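## Task

Get the black key fob out of the drawer of the small wooden box and set it straight on the table, touching nothing but the table. Then close the drawer. The box should stay roughly where it is and keep its current facing, and the other object must remain inside the drawer.

## Robot and tools

ROBOT. There are two arms, left_arm and right_arm. Each is bolted to a tilted plate, and both plates hang from one metal frame behind the arms. A plate and its half of that frame count as part of its arm in clearance checks. Calibrated bases in the scene frame: left_arm at (+0.048, +0.320, +0.317) m, right_arm at (+0.034, -0.209, +0.317) m. Each arm has six joints, in this order: waist, shoulder, elbow, wrist pitch, wrist yaw, wrist roll. A parallel gripper comes after them.

FRAME. All positions and orientations are in one scene frame. The origin is at table-top height, halfway between the two nominal bases. +z points up and +x points out over the table. left_arm is on the +y side. Arm names do not match left and right in the pictures. On each gripper the fingers point along its own +z and close along its own y. end_effector_position is the spot between the finger pads, just behind the tips. Reported poses may be a few cm off, more so at long reach.

ROW FORMAT. Every command row has 16 numbers, even when only one arm should move. The first 8 are left_arm: x, y, z (metres), qw, qx, qy, qz (unit quaternion, w first), opening. The last 8 are the same for right_arm. Position and quaternion are an absolute pose in the scene frame, not an offset. Opening runs from -1 (closed, 0 mm gap) to +1 (fully open, about 87 mm). Reference gaps: about 69 mm at 0.5, 43 at 0 and 18 at -0.5. To keep an arm still, resend its last reported pose and its intended opening in every row. Send a fixed target quaternion rather than copying a reported one that has drifted. Each control step, the commanded orientation is clipped to within 40 degrees of the current one.

execute_actions(actions, cameras). actions holds at most one item.
- An empty list [] just reports state and pictures.
- {"rows": [...], "steps": n} plays up to 15 rows, one per step of 1/30 s. n is at most 15 and defaults to 15. If there are fewer rows than steps, the last row repeats. An action needs at least 5 steps. Its result is read 5 steps before it ends, and those steps finish later.
- {"steps": n} waits n steps, at most 300. The count starts at the previous result, so your thinking time is included.
A row is rejected, and nothing is sent, if a target lies more than 0.6 m from that arm's last reported position along any gripper axis. cameras lists the pictures wanted: ["all"] for every camera, [] for none.

move(target, speed, blend, blocking, cameras). target is one 16-number row or a list of up to 15 rows, all absolute poses as above. There is no 0.6 m limit. Each gripper follows a straight path and turns the short way. The path ignores obstacles and the other arm. It lasts at least 0.5 s and is cut off after 10 s.
- speed: m/s, from 0.002 to 2.9, default 0.25. Rotation is capped at twice that value in rad/s. Give one number, or one per target.
- blend: metres of corner rounding at intermediate targets. The default 0 stops at each target.
- blocking=false returns about 0.5 s after the start while the move continues.
Openings in the first row are sent at once. Openings in later rows are sent on arrival, once everything is at rest.
The result ends with a "move:" line giving the outcome: done, off_target, moving, held or fault.
- done: that arm is at rest within 10 mm and 2 degrees of its target.
- held: a check blocked steps, or the clearance check ended the move.
- limits=paced: the pose was clipped. limits=held: steps were withheld.
Neither done nor off_target tells you whether anything was touched.

wait(seconds 0 to 10, cameras): lets time pass without a new command. It ends early if a move finishes.

stop(cameras): brakes a running move. Fast moves need more room to stop. The fingers keep moving.

zoom_image(camera, region): a closer view of the latest image. region is [x0, y0, x1, y1] in pixels from the top-left corner, at most 504x504.

Pass the current scene's number.

CAMERAS. All four images are 672x504: cam_high (overhead, near x 0.73, z 0.91), cam_low (low, near x 0.94, y -0.28, z 0.10), cam_left_wrist and cam_right_wrist. Intrinsics and extrinsics are given in OpenCV form. Fixed cameras may have shifted by a couple of degrees or millimetres. Wrist views can lag while their arm moves.

RESULTS. For each arm a result gives:
- end_effector_position and end_effector_quat_wxyz.
- grip_measured, on the same scale as the opening you command.
- Joint positions, whose last value is the gripper from 0 (closed) to 1 (open).
- Joint velocities, which read "within noise" when the arm is still.
- Joint torques, which include gravity, are positive toward larger joint angles, and wrap at ±28 N m on the first three joints.
- Hand target, the pose the controller is currently driving toward.
A MOTOR HOT line appears once a motor reaches 75 °C. At 90 °C an over-temperature fault folds that arm away for the rest of the scene.

PRACTICE. The simulation keeps running while you think. Arms sag under friction and weight, and small moves may go nowhere or sideways. Check the real pose after each move and correct any tilt. To grasp, close until contact, then keep commanding about 0.04 below grip_measured at that moment. Joint limits in radians:
- waist -2.618 to 3.054
- shoulder and elbow 0 to 3.142 (elbow straight at 2.901)
- wrist pitch and wrist yaw -1.571 to 1.571
- roll -2.094 to 2.094

AVOID.
- Dropping items, releasing items that are still moving, slamming, or fast hard contact. Speed and overshoot past contact raise the force.
- Pressing or knocking the two arms together, and closing a gripper on the other arm's fingers.
- Paths that pass near an arm's own base. Go around it.
- Long stretched reaches, heavy holds and pushes against things that cannot move, since these heat motors.
- Anything leaving the table or being set down off it.
- Moving or turning the box.
Loose objects may occasionally get a small push from outside.

Each tool is called after "Request:" as name([rows], argument=value, ...), one row to a line, values as JSON.

## Session

Request:
execute_actions(actions=[], cameras=["all"])

Scene clock: 0.00 s of 6000.00 s.
left_arm: end_effector_position=(+0.0997, +0.1270, +0.2928) grip_measured=+1.000 end_effector_quat_wxyz=(-0.035, +0.687, +0.534, -0.491) | right_arm: end_effector_position=(+0.4544, -0.2631, +0.1802) grip_measured=+1.000 end_effector_quat_wxyz=(+0.210, +0.029, +0.971, -0.113)
Joint positions: left_arm=[-0.98 1.553 0.577 -0.527 0.448 0.878 1] | right_arm=[0.037 1.58 0.906 0.109 0.457 -0.116 1]
Joint velocities: within noise
Joint torques (N m): no reading
Motor temperatures (°C): left_arm=[26 35 37 31 25 28 24] | right_arm=[25 31 31 31 29 29 29]
Heat: left arm: 37 °C; right arm: 31 °C.
Hand target: left_arm +0.1017, +0.1257, +0.2933; -0.031, +0.687, +0.534, -0.491 | right_arm +0.4616, -0.2645, +0.1866; +0.222, +0.034, +0.968, -0.113

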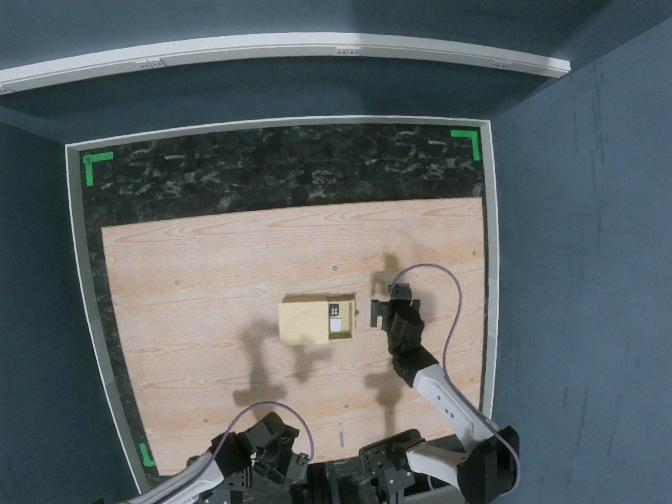

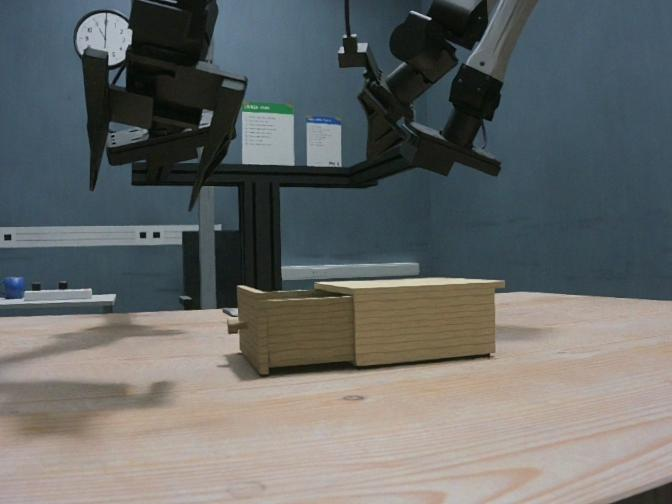

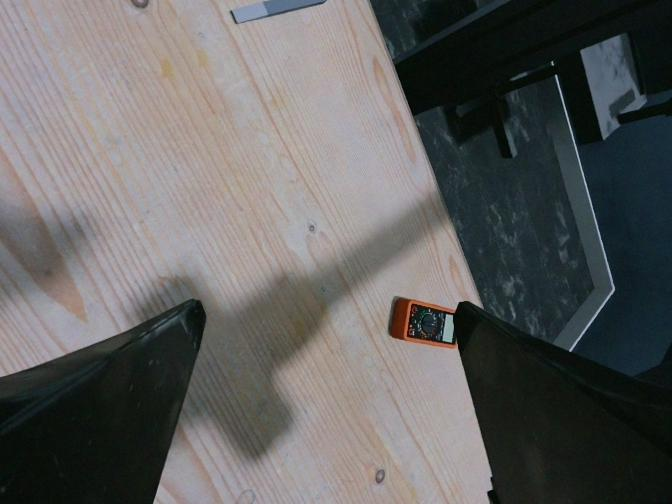

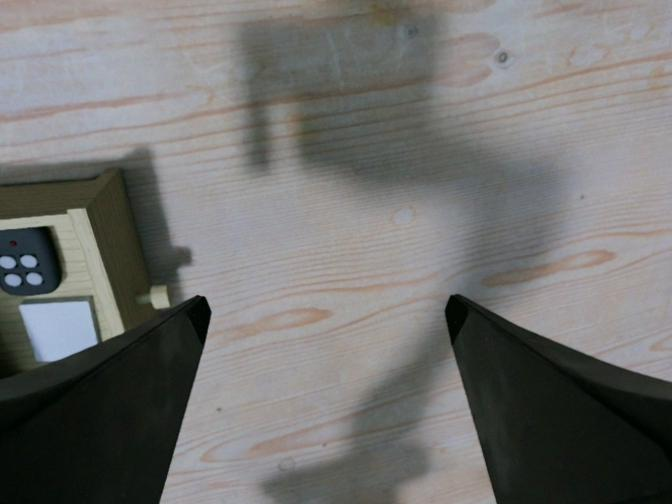

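Request:
zoom_image(camera="cam_right_wrist", region=[0, 130, 240, 400])

Request:
zoom_image(camera="cam_high", region=[260, 270, 440, 370])

Request:
zoom_image(camera="cam_low", region=[200, 250, 540, 400])

Scaled by 1.867 from the camera's 672x504 image, which has a finer 960x720 frame.

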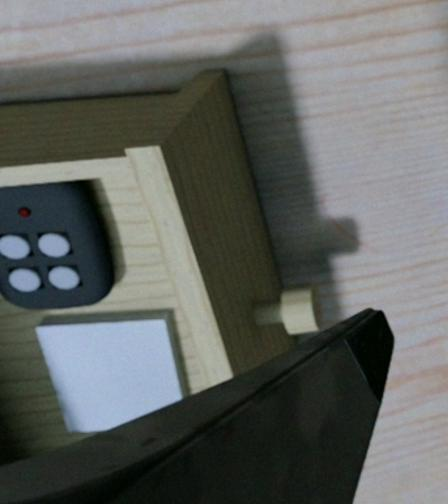

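Scaled by 2.800 from the camera's 672x504 image, which has a finer 960x720 frame.

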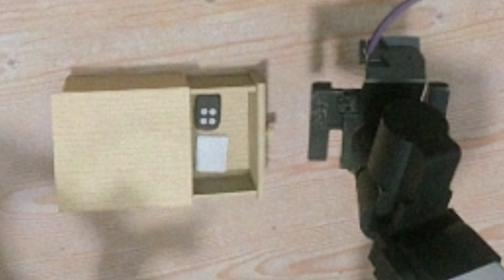

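Scaled by 1.482 from the camera's 672x504 image, which has a finer 960x720 frame.

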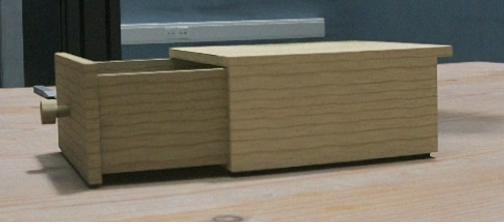

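Request:
move(target=[0.0997, 0.1270, 0.2928, -0.035, 0.687, 0.534, -0.491, 1.0, 0.430, -0.118, 0.130, 0.0036, 0.0347, 0.9939, 0.1044, 0.0], speed=0.3)

Scene clock: 8.10 s of 6000.00 s.
left_arm: end_effector_position=(+0.0997, +0.1270, +0.2928) grip_measured=+1.000 end_effector_quat_wxyz=(-0.035, +0.687, +0.534, -0.491) | right_arm: end_effector_position=(+0.4283, -0.1260, +0.1313) grip_measured=+0.000 end_effector_quat_wxyz=(+0.007, +0.035, +0.995, +0.097)
Joint positions: left_arm=[-0.98 1.553 0.577 -0.527 0.448 0.878 1] | right_arm=[0.158 1.938 1.305 -0.389 0.124 0.16 0.5]
Joint velocities: within noise
Joint torques (N m): left_arm=[-3.22 -4.07 3.77 0.43 0.54 0.17] | right_arm=[4.97 -7.43 6.65 0.22 -0.22 -0.08]
Motor temperatures (°C): left_arm=[26 36 38 31 25 28 24] | right_arm=[25 32 32 31 29 29 29]
Heat: left arm: 38 °C; right arm: 32 °C.
Hand target: left_arm +0.0997, +0.1270, +0.2927; -0.035, +0.687, +0.534, -0.491 | right_arm +0.4298, -0.1180, +0.1301; +0.004, +0.035, +0.994, +0.104
Off the commanded pose: left_arm 0.000 m, 0 deg | right_arm 0.008 m, 1 deg.
Kept back: nothing.
move: done
camera_calibration:
cam_right_wrist: T_world_to_cam=[[-0.0478662, -0.979837, -0.193982, -0.0792968], [-0.653611, -0.116129, 0.747868, 0.186827], [-0.755316, 0.162586, -0.634873, 0.563848], [0, 0, 0, 1]] pos_world=[0.5442, -0.147676, 0.202867]

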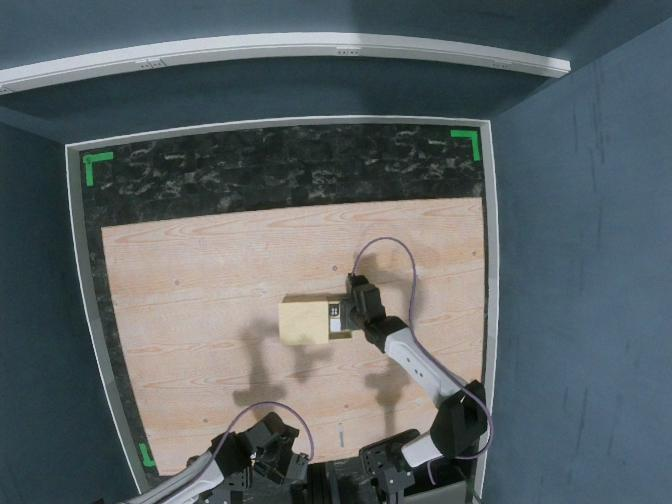

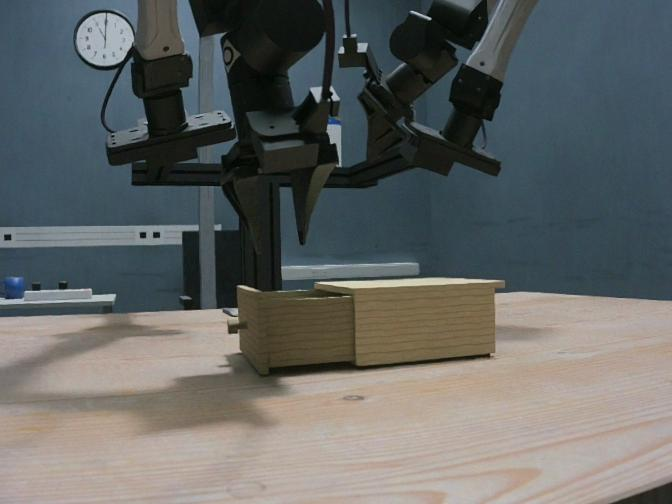

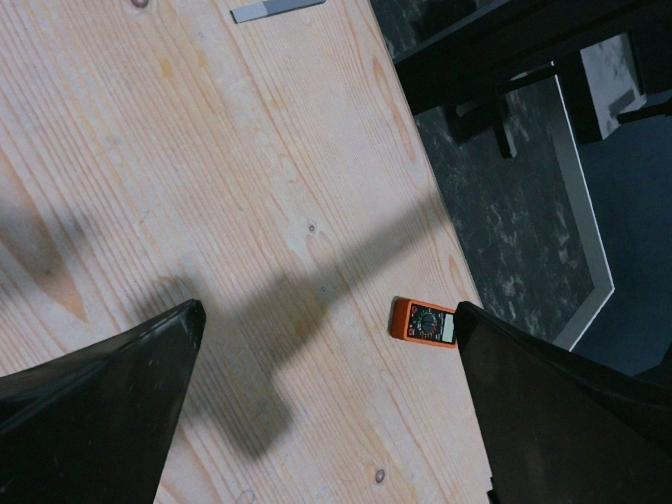

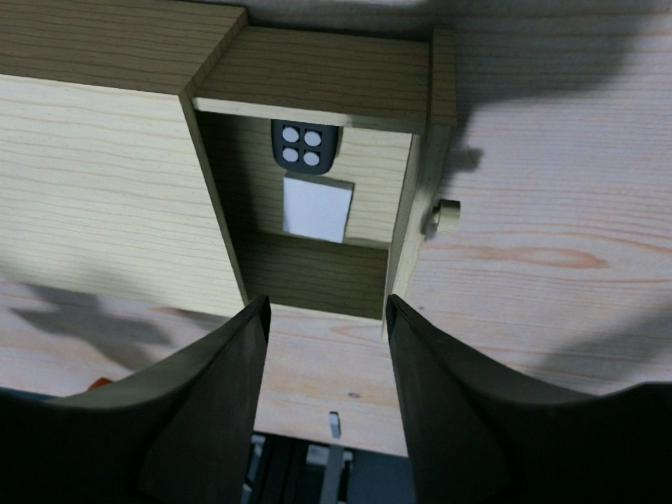

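Request:
zoom_image(camera="cam_right_wrist", region=[160, 0, 480, 360])

Request:
zoom_image(camera="cam_low", region=[200, 90, 400, 390])

Scaled by 1.400 from the camera's 672x504 image, which has a finer 960x720 frame.

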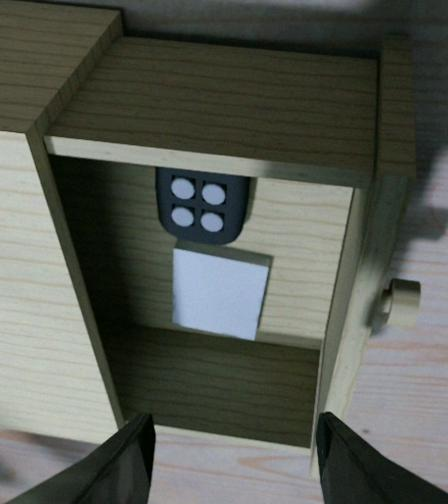

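Scaled by 1.680 from the camera's 672x504 image, which has a finer 960x720 frame.

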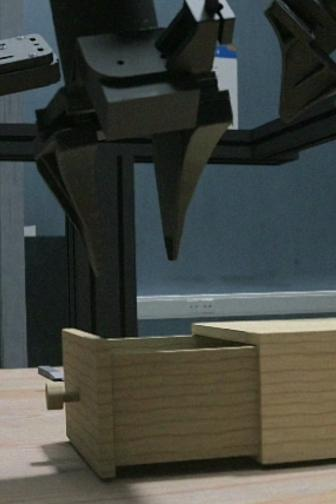

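Request:
move(target=[0.0997, 0.1270, 0.2928, -0.035, 0.687, 0.534, -0.491, 1.0, 0.421, -0.085, 0.036, 0.0036, 0.0347, 0.9939, 0.1044, 0.1], speed=0.2)

Request:
zoom_image(camera="cam_right_wrist", region=[160, 60, 510, 360])

Scene clock: 11.43 s of 6000.00 s.
left_arm: end_effector_position=(+0.0997, +0.1270, +0.2928) grip_measured=+1.000 end_effector_quat_wxyz=(-0.035, +0.687, +0.534, -0.491) | right_arm: end_effector_position=(+0.4049, -0.0971, +0.0425) grip_measured=+0.099 end_effector_quat_wxyz=(-0.023, +0.029, +0.995, +0.093)
Joint positions: left_arm=[-0.98 1.553 0.577 -0.527 0.448 0.878 1] | right_arm=[0.162 2.238 1.388 -0.234 0.124 0.165 0.549]
Joint velocities: within noise
Joint torques (N m): left_arm=[-3.17 -4.05 3.75 0.42 0.53 0.17] | right_arm=[5.75 -7.21 5.94 0.64 -0.16 -0.08]
Motor temperatures (°C): left_arm=[26 36 38 31 25 28 24] | right_arm=[26 33 32 31 29 29 29]
Heat: left arm: 38 °C; right arm: 33 °C.
Hand target: left_arm +0.0997, +0.1270, +0.2927; -0.035, +0.687, +0.534, -0.491 | right_arm +0.4204, -0.0854, +0.0373; +0.003, +0.035, +0.994, +0.105
Off the commanded pose: left_arm 0.000 m, 0 deg | right_arm 0.021 m, 3 deg.
Kept back: nothing.
move: off_target (right_arm)
camera_calibration:
cam_right_wrist: T_world_to_cam=[[-0.0416992, -0.981401, -0.187384, -0.0721865], [-0.606916, -0.1241, 0.785017, 0.22002], [-0.793671, 0.146461, -0.590453, 0.497156], [0, 0, 0, 1]] pos_world=[0.525101, -0.116353, 0.107301]

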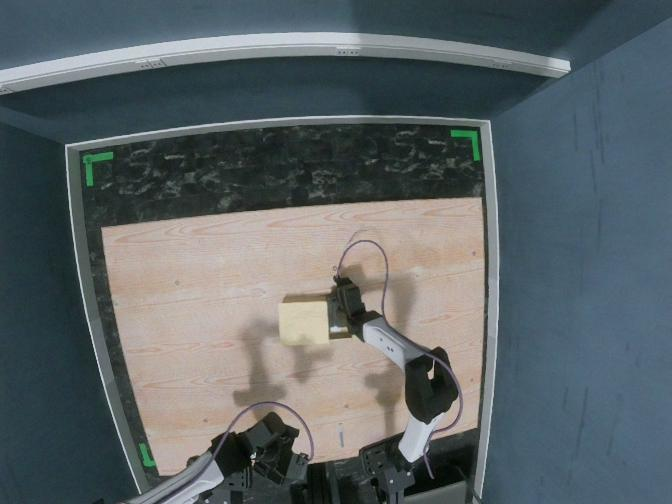

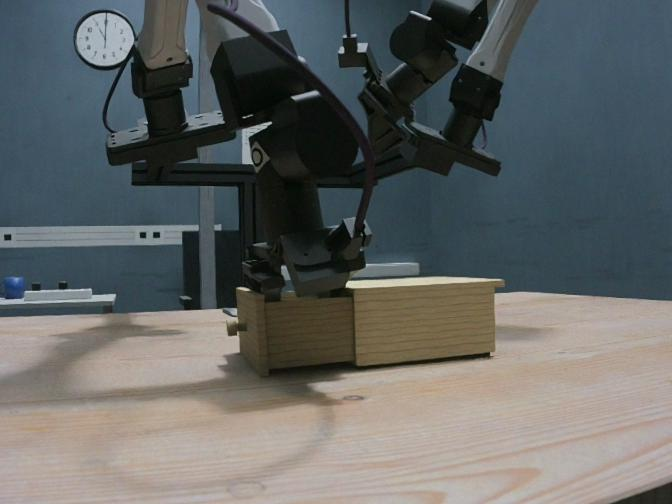

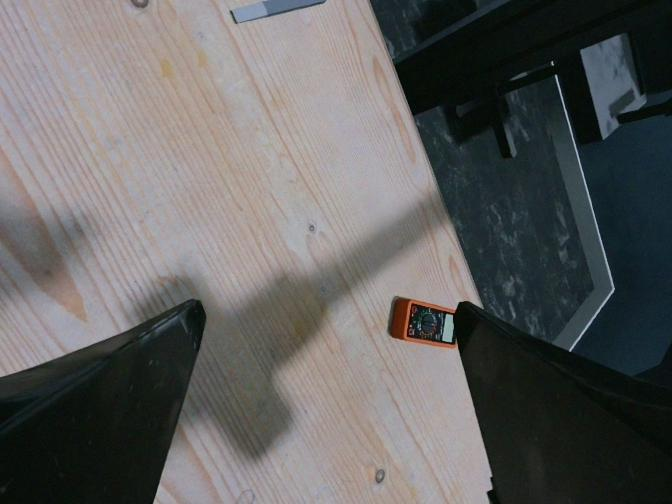

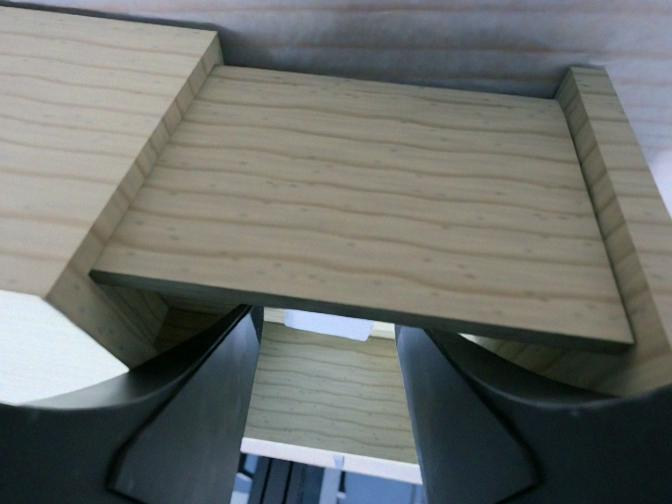

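Scaled by 1.440 from the camera's 672x504 image, which has a finer 960x720 frame.

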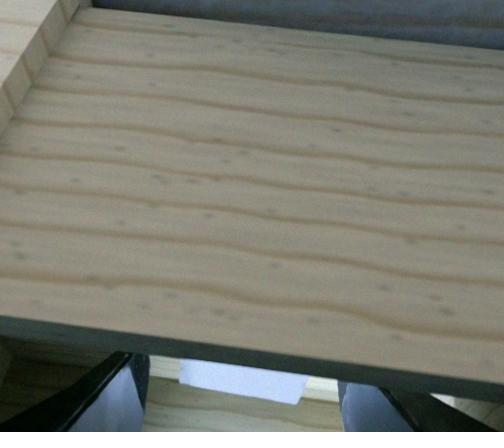

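Request:
move(target=[0.0997, 0.1270, 0.2928, -0.035, 0.687, 0.534, -0.491, 1.0, 0.434, -0.080, 0.036, 0.0560, 0.0436, 0.9922, 0.1023, 0.1], speed=0.15)

Scene clock: 13.73 s of 6000.00 s.
left_arm: end_effector_position=(+0.0997, +0.1270, +0.2928) grip_measured=+1.000 end_effector_quat_wxyz=(-0.035, +0.687, +0.534, -0.491) | right_arm: end_effector_position=(+0.4079, -0.0984, +0.0377) grip_measured=+0.098 end_effector_quat_wxyz=(+0.001, +0.037, +0.996, +0.080)
Joint positions: left_arm=[-0.98 1.553 0.577 -0.527 0.448 0.878 1] | right_arm=[0.168 2.234 1.349 -0.154 0.161 0.176 0.549]
Joint velocities: within noise
Joint torques (N m): left_arm=[-3.19 -4.1 3.79 0.44 0.53 0.18] | right_arm=[6.63 -8.91 3.12 1.34 -0.26 -0.14]
Motor temperatures (°C): left_arm=[26 36 38 31 25 28 24] | right_arm=[26 33 32 31 28 29 29]
Heat: left arm: 38 °C; right arm: 33 °C.
Hand target: left_arm +0.0997, +0.1270, +0.2927; -0.035, +0.687, +0.534, -0.491 | right_arm +0.4333, -0.0809, +0.0391; +0.054, +0.043, +0.992, +0.102
Off the commanded pose: left_arm 0.000 m, 0 deg | right_arm 0.032 m, 7 deg.
Kept back: nothing.
move: off_target (right_arm)
camera_calibration:
cam_right_wrist: T_world_to_cam=[[-0.0533157, -0.985471, -0.16126, -0.0709229], [-0.644107, -0.0894658, 0.759685, 0.244996], [-0.763075, 0.144372, -0.629979, 0.485755], [0, 0, 0, 1]] pos_world=[0.52469, -0.118103, 0.108459]

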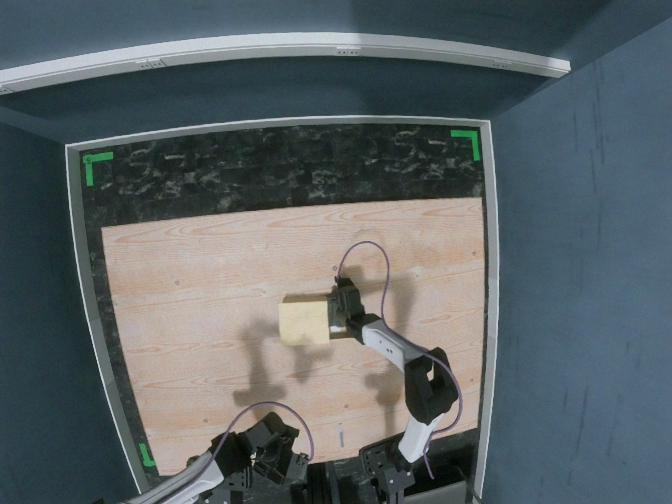

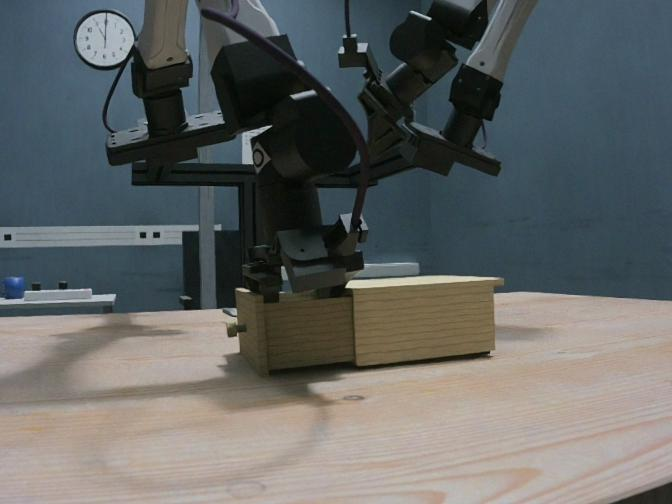

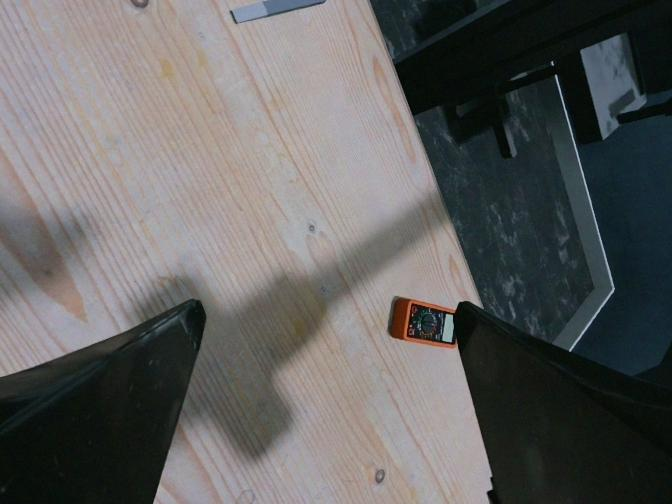

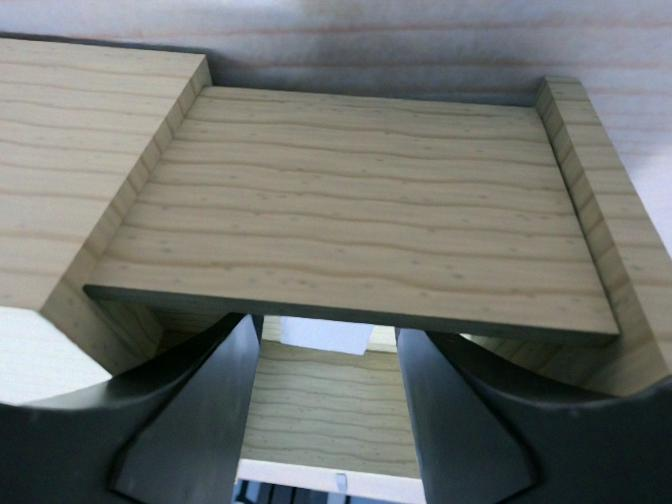

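Request:
zoom_image(camera="cam_low", region=[220, 200, 420, 380])

Scaled by 2.520 from the camera's 672x504 image, which has a finer 960x720 frame.

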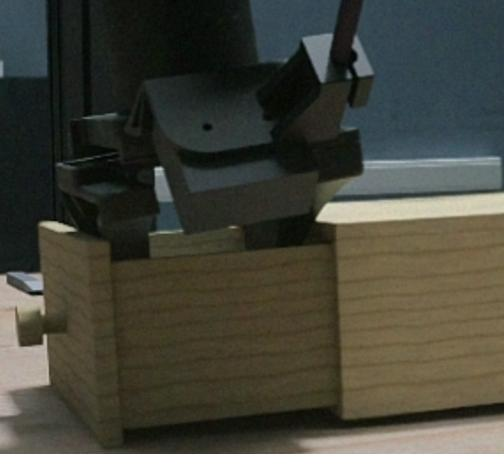

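Request:
move(target=[0.0997, 0.1270, 0.2928, -0.035, 0.687, 0.534, -0.491, 1.0, 0.424, -0.143, 0.046, 0.0560, 0.0436, 0.9922, 0.1023, 0.1], speed=0.1)

Request:
zoom_image(camera="cam_low", region=[200, 200, 520, 390])

Scene clock: 18.67 s of 6000.00 s.
left_arm: end_effector_position=(+0.0997, +0.1270, +0.2928) grip_measured=+1.000 end_effector_quat_wxyz=(-0.035, +0.687, +0.534, -0.491) | right_arm: end_effector_position=(+0.4074, -0.1216, +0.0409) grip_measured=+0.099 end_effector_quat_wxyz=(+0.027, +0.045, +0.991, +0.124)
Joint positions: left_arm=[-0.98 1.553 0.577 -0.527 0.448 0.878 1] | right_arm=[0.081 2.164 1.234 -0.041 0.033 0.108 0.55]
Joint velocities: within noise
Joint torques (N m): left_arm=[-3.19 -4.07 3.75 0.43 0.53 0.18] | right_arm=[1.25 -11.78 2.13 0.56 0.18 -0.5]
Motor temperatures (°C): left_arm=[26 37 38 31 25 28 24] | right_arm=[26 34 32 32 28 29 29]
Heat: left arm: 38 °C; right arm: 34 °C.
Hand target: left_arm +0.0997, +0.1270, +0.2927; -0.035, +0.687, +0.534, -0.491 | right_arm +0.4234, -0.1427, +0.0461; +0.054, +0.044, +0.992, +0.102
Off the commanded pose: left_arm 0.000 m, 0 deg | right_arm 0.028 m, 4 deg.
Kept back: nothing.
move: off_target (right_arm)
camera_calibration:
cam_right_wrist: T_world_to_cam=[[-0.0611035, -0.966817, -0.248056, -0.0842843], [-0.685512, -0.139988, 0.714476, 0.252693], [-0.725492, 0.213702, -0.654211, 0.484803], [0, 0, 0, 1]] pos_world=[0.519795, -0.149717, 0.115714]

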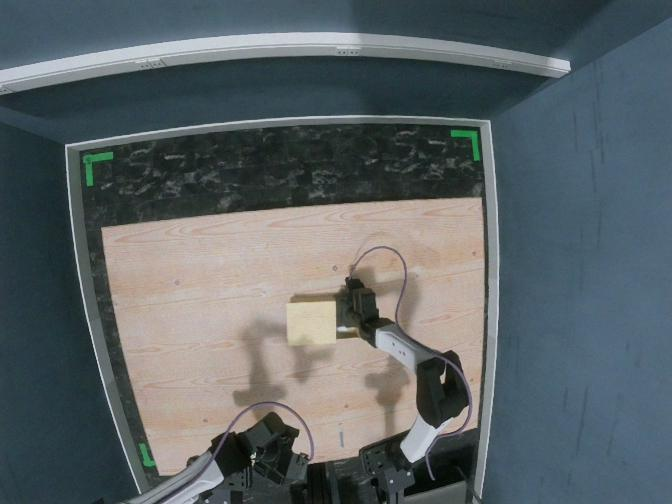

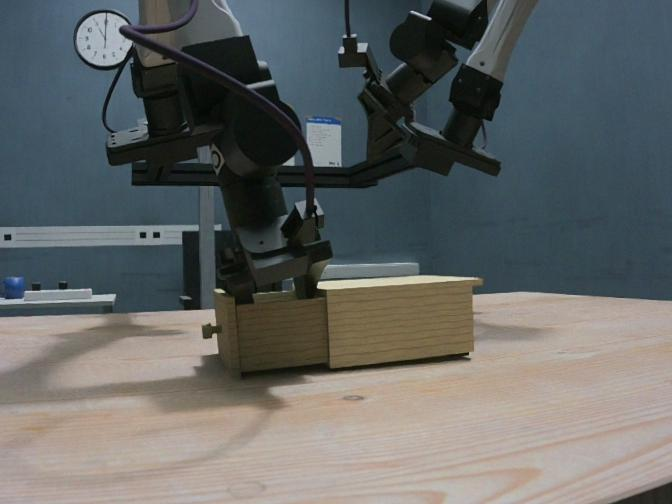

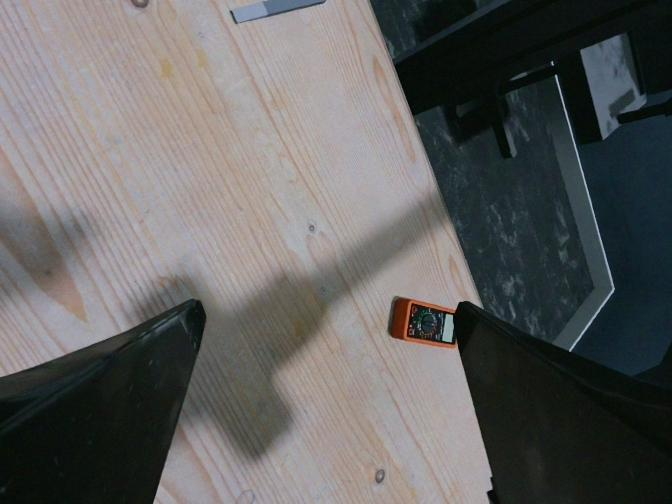

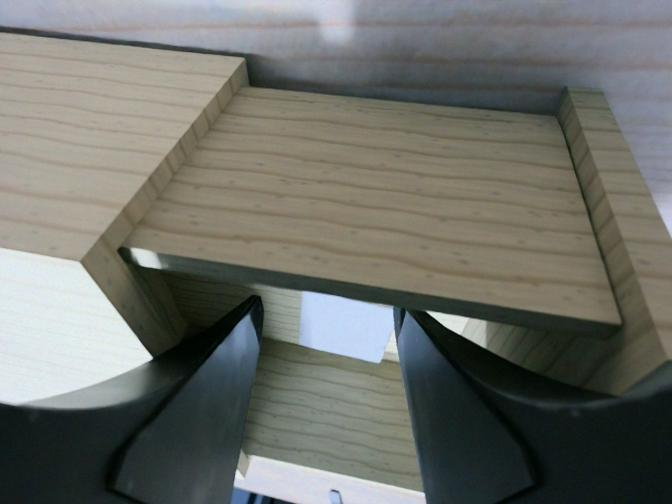

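Scaled by 1.575 from the camera's 672x504 image, which has a finer 960x720 frame.

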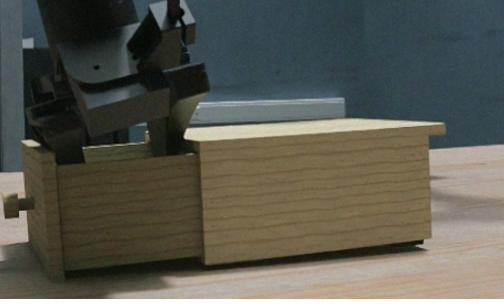

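Request:
move([
  [0.0997, 0.1270, 0.2928, -0.035, 0.687, 0.534, -0.491, 1.0, 0.420, -0.128, 0.115, 0.0560, 0.0436, 0.9922, 0.1023, 0.1],
  [0.0997, 0.1270, 0.2928, -0.035, 0.687, 0.534, -0.491, 1.0, 0.420, -0.143, 0.140, 0.0, 0.7337, 0.6794, 0.0, -1.0],
], speed=[0.25, 0.6], blend=[0.01, 0])

Request:
zoom_image(camera="cam_right_wrist", region=[150, 0, 550, 330])

Scene clock: 28.33 s of 6000.00 s.
left_arm: end_effector_position=(+0.0997, +0.1270, +0.2928) grip_measured=+1.000 end_effector_quat_wxyz=(-0.035, +0.687, +0.534, -0.491) | right_arm: end_effector_position=(+0.4079, -0.1373, +0.1275) grip_measured=-0.973 end_effector_quat_wxyz=(-0.018, +0.728, +0.686, -0.008)
Joint positions: left_arm=[-0.98 1.553 0.577 -0.527 0.448 0.878 1] | right_arm=[0.118 1.819 1.043 -0.311 0.277 1.703 0.013]
Joint velocities: within noise
Joint torques (N m): left_arm=[-3.26 -4.07 3.75 0.43 0.53 0.18] | right_arm=[3.19 -10.99 4.19 -0.07 0.23 -0.06]
Motor temperatures (°C): left_arm=[27 37 39 30 25 28 24] | right_arm=[26 36 32 31 28 29 29]
Heat: left arm: 39 °C; right arm: 36 °C.
Hand target: left_arm +0.0997, +0.1270, +0.2927; -0.035, +0.687, +0.534, -0.491 | right_arm +0.4199, -0.1429, +0.1397; +0.000, +0.734, +0.679, +0.000
Off the commanded pose: left_arm 0.000 m, 0 deg | right_arm 0.018 m, 2 deg.
Kept back: nothing.
move: off_target (right_arm); target 2's new opening was sent with right_arm's hand 0.018 m and 2 deg from that target
camera_calibration:
cam_right_wrist: T_world_to_cam=[[-0.998666, 0.0386648, 0.0342201, 0.40655], [0.0509021, 0.62612, 0.778063, -0.014232], [0.00865779, 0.778767, -0.627253, 0.319893], [0, 0, 0, 1]] pos_world=[0.403962, -0.25593, 0.197815]

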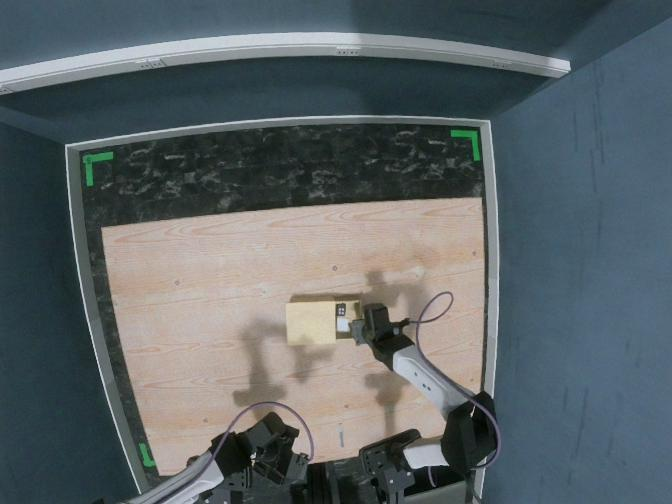

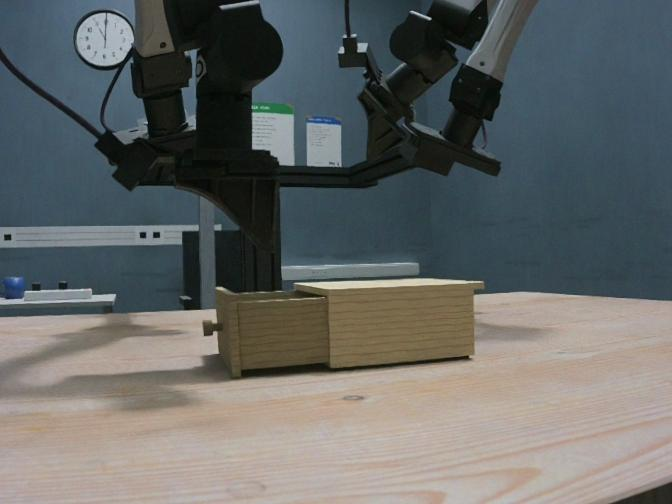

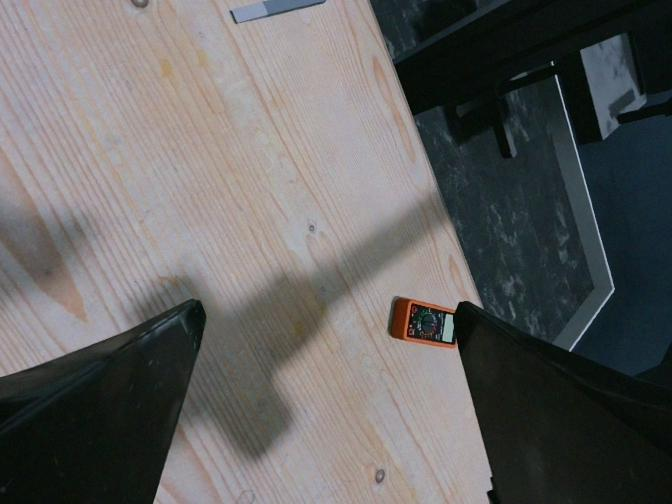

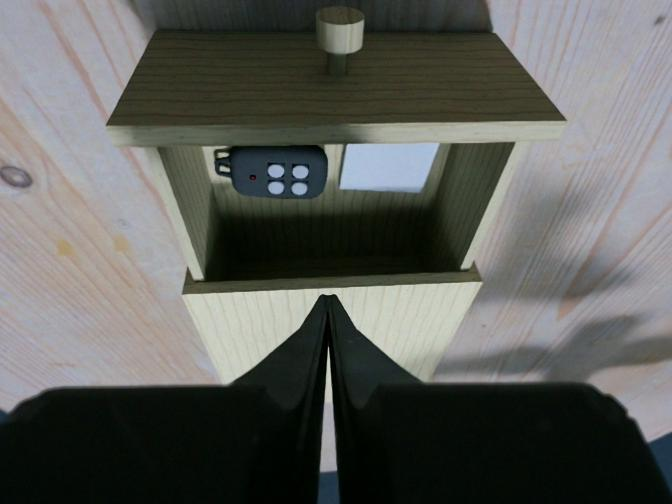

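Scaled by 1.260 from the camera's 672x504 image, which has a finer 960x720 frame.

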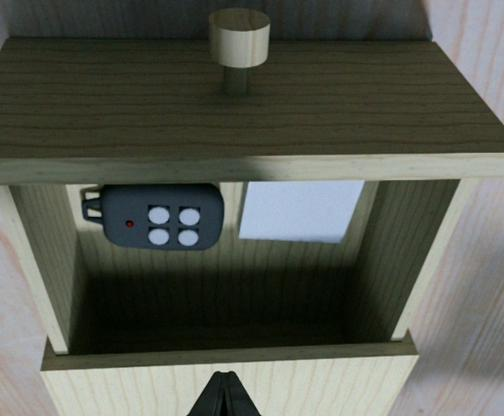

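Request:
zoom_image(camera="cam_high", region=[260, 270, 440, 370])

Scaled by 2.800 from the camera's 672x504 image, which has a finer 960x720 frame.

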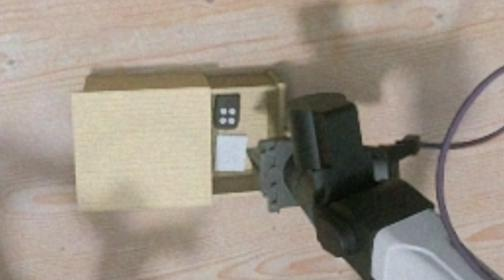

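Request:
zoom_image(camera="cam_right_wrist", region=[150, 260, 510, 504])

Request:
zoom_image(camera="cam_low", region=[150, 120, 350, 270])

Scaled by 1.400 from the camera's 672x504 image, which has a finer 960x720 frame.

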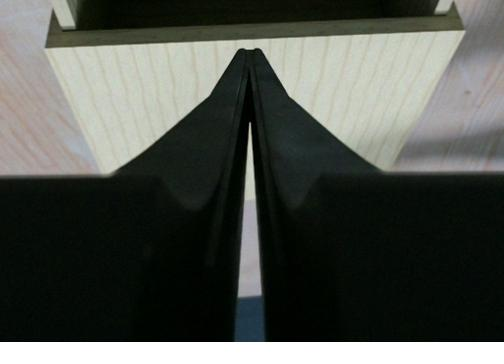

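Scaled by 2.520 from the camera's 672x504 image, which has a finer 960x720 frame.

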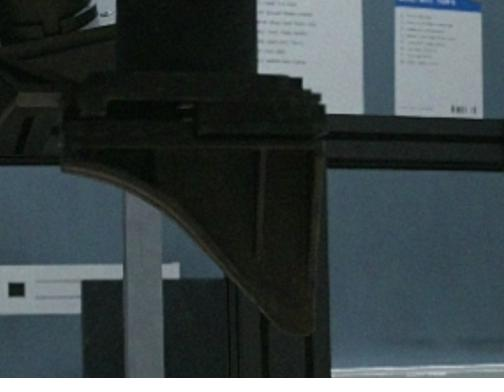

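Request:
move(target=[0.0997, 0.1270, 0.2928, -0.035, 0.687, 0.534, -0.491, 1.0, 0.374, -0.124, 0.115, 0.2190, 0.0609, 0.9689, 0.0979, 0.1], speed=0.6)

Request:
zoom_image(camera="cam_right_wrist", region=[130, 0, 530, 360])

Scene clock: 39.40 s of 6000.00 s.
left_arm: end_effector_position=(+0.0997, +0.1270, +0.2928) grip_measured=+1.000 end_effector_quat_wxyz=(-0.035, +0.687, +0.534, -0.491) | right_arm: end_effector_position=(+0.3737, -0.1237, +0.1166) grip_measured=+0.100 end_effector_quat_wxyz=(+0.214, +0.064, +0.970, +0.096)
Joint positions: left_arm=[-0.98 1.553 0.577 -0.527 0.448 0.878 1] | right_arm=[0.199 1.797 0.588 0.607 0.2 0.141 0.55]
Joint velocities: within noise
Joint torques (N m): left_arm=[-3.23 -4.12 3.73 0.44 0.54 0.18] | right_arm=[2.58 -5.61 1.51 1.2 -0.13 -0.32]
Motor temperatures (°C): left_arm=[27 37 39 30 25 28 24] | right_arm=[26 39 32 31 28 29 29]
Heat: left arm: 39 °C; right arm: 39 °C.
Hand target: left_arm +0.0997, +0.1270, +0.2927; -0.035, +0.687, +0.534, -0.491 | right_arm +0.3740, -0.1240, +0.1150; +0.219, +0.061, +0.969, +0.098
Off the commanded pose: left_arm 0.000 m, 0 deg | right_arm 0.002 m, 1 deg.
Kept back: nothing.
move: done
camera_calibration:
cam_right_wrist: T_world_to_cam=[[-0.0634357, -0.976458, -0.206169, -0.0748018], [-0.90488, -0.030853, 0.424547, 0.304533], [-0.420913, 0.21349, -0.88162, 0.422931], [0, 0, 0, 1]] pos_world=[0.448838, -0.153936, 0.228154]

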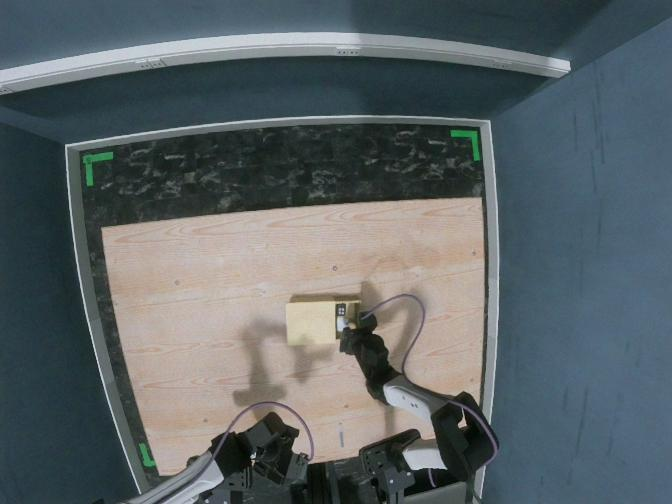

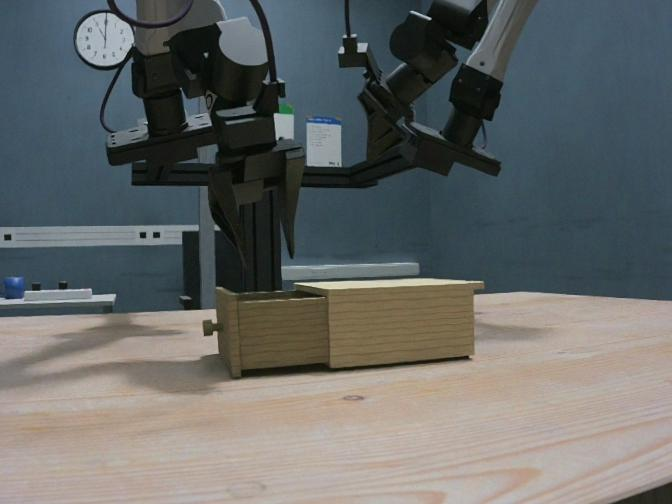

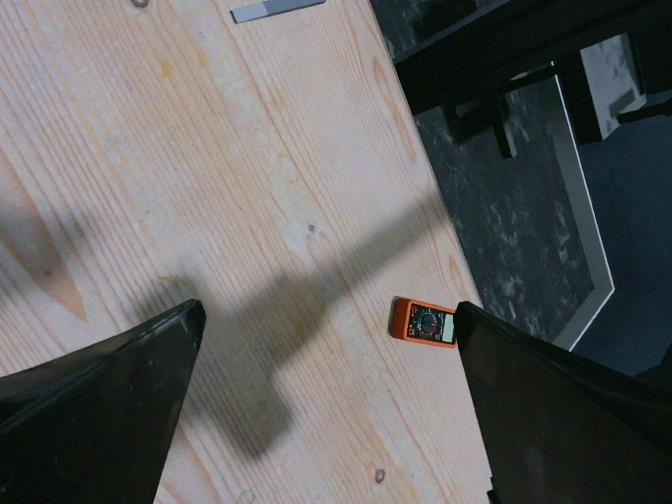

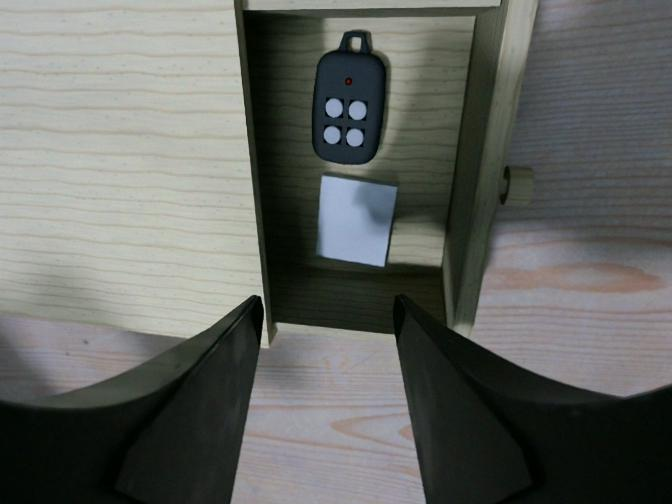

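Scaled by 1.260 from the camera's 672x504 image, which has a finer 960x720 frame.

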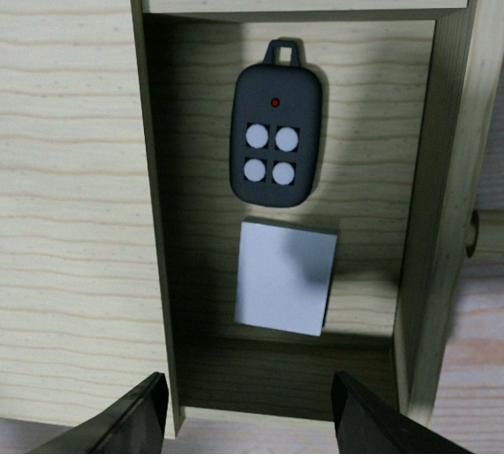

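Request:
move(target=[0.0997, 0.1270, 0.2928, -0.035, 0.687, 0.534, -0.491, 1.0, 0.427, -0.115, 0.031, 0.2190, 0.0609, 0.9689, 0.0979, 0.1], speed=0.15)

Request:
zoom_image(camera="cam_right_wrist", region=[130, 0, 530, 400])

Scene clock: 42.03 s of 6000.00 s.
left_arm: end_effector_position=(+0.0997, +0.1270, +0.2928) grip_measured=+1.000 end_effector_quat_wxyz=(-0.035, +0.687, +0.534, -0.491) | right_arm: end_effector_position=(+0.4146, -0.1243, +0.0409) grip_measured=+0.096 end_effector_quat_wxyz=(+0.204, +0.064, +0.974, +0.081)
Joint positions: left_arm=[-0.98 1.553 0.577 -0.527 0.448 0.878 1] | right_arm=[0.127 2.133 0.89 0.624 0.169 0.099 0.548]
Joint velocities: within noise
Joint torques (N m): left_arm=[-3.19 -4.1 3.77 0.43 0.53 0.18] | right_arm=[3.45 -3.67 6.11 1.34 -0.41 -0.25]
Motor temperatures (°C): left_arm=[27 37 39 30 25 28 24] | right_arm=[26 39 31 31 28 29 29]
Heat: left arm: 39 °C; right arm: 39 °C.
Hand target: left_arm +0.0997, +0.1270, +0.2927; -0.035, +0.687, +0.534, -0.491 | right_arm +0.4261, -0.1154, +0.0325; +0.219, +0.061, +0.969, +0.098
Off the commanded pose: left_arm 0.000 m, 0 deg | right_arm 0.018 m, 3 deg.
Kept back: nothing.
move: off_target (right_arm)
camera_calibration:
cam_right_wrist: T_world_to_cam=[[-0.0728025, -0.981558, -0.17676, -0.0863871], [-0.894649, -0.0140586, 0.446548, 0.370652], [-0.440798, 0.190648, -0.877126, 0.378791], [0, 0, 0, 1]] pos_world=[0.492284, -0.151799, 0.151464]

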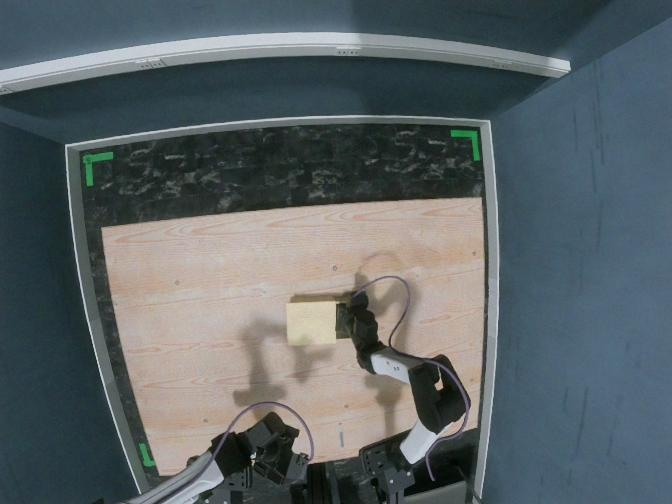

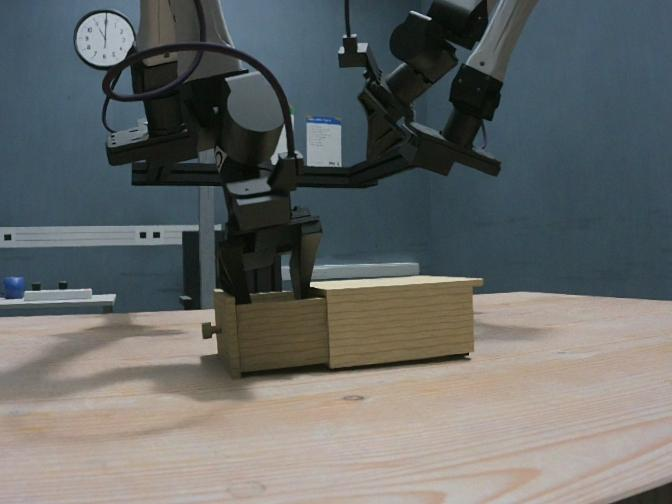

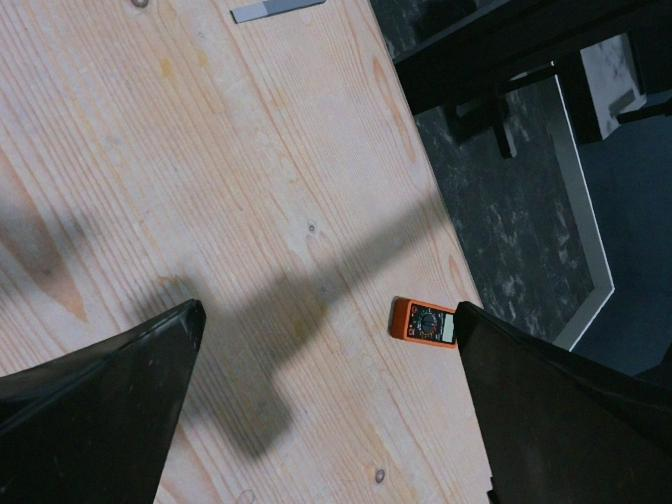

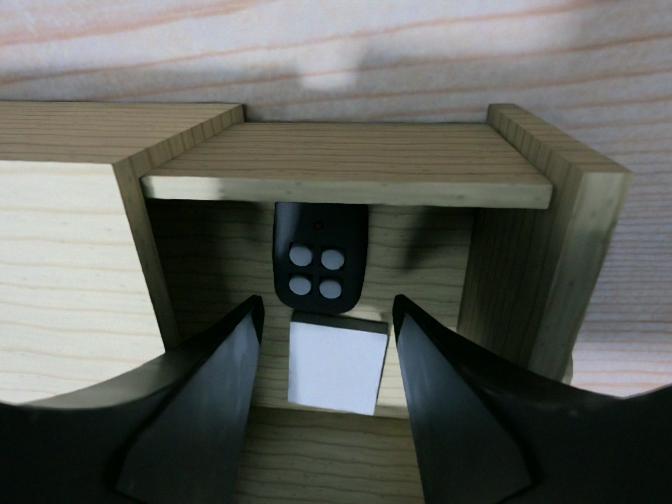

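Scaled by 1.260 from the camera's 672x504 image, which has a finer 960x720 frame.

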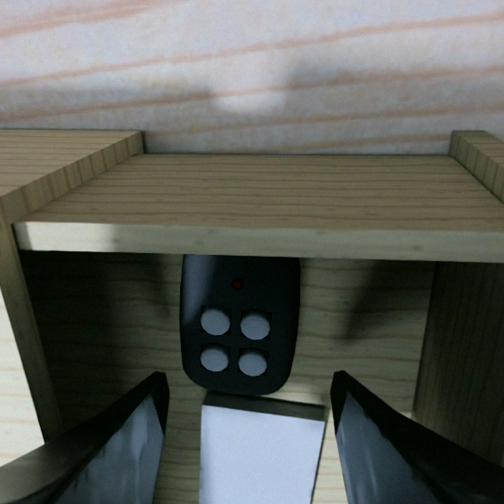

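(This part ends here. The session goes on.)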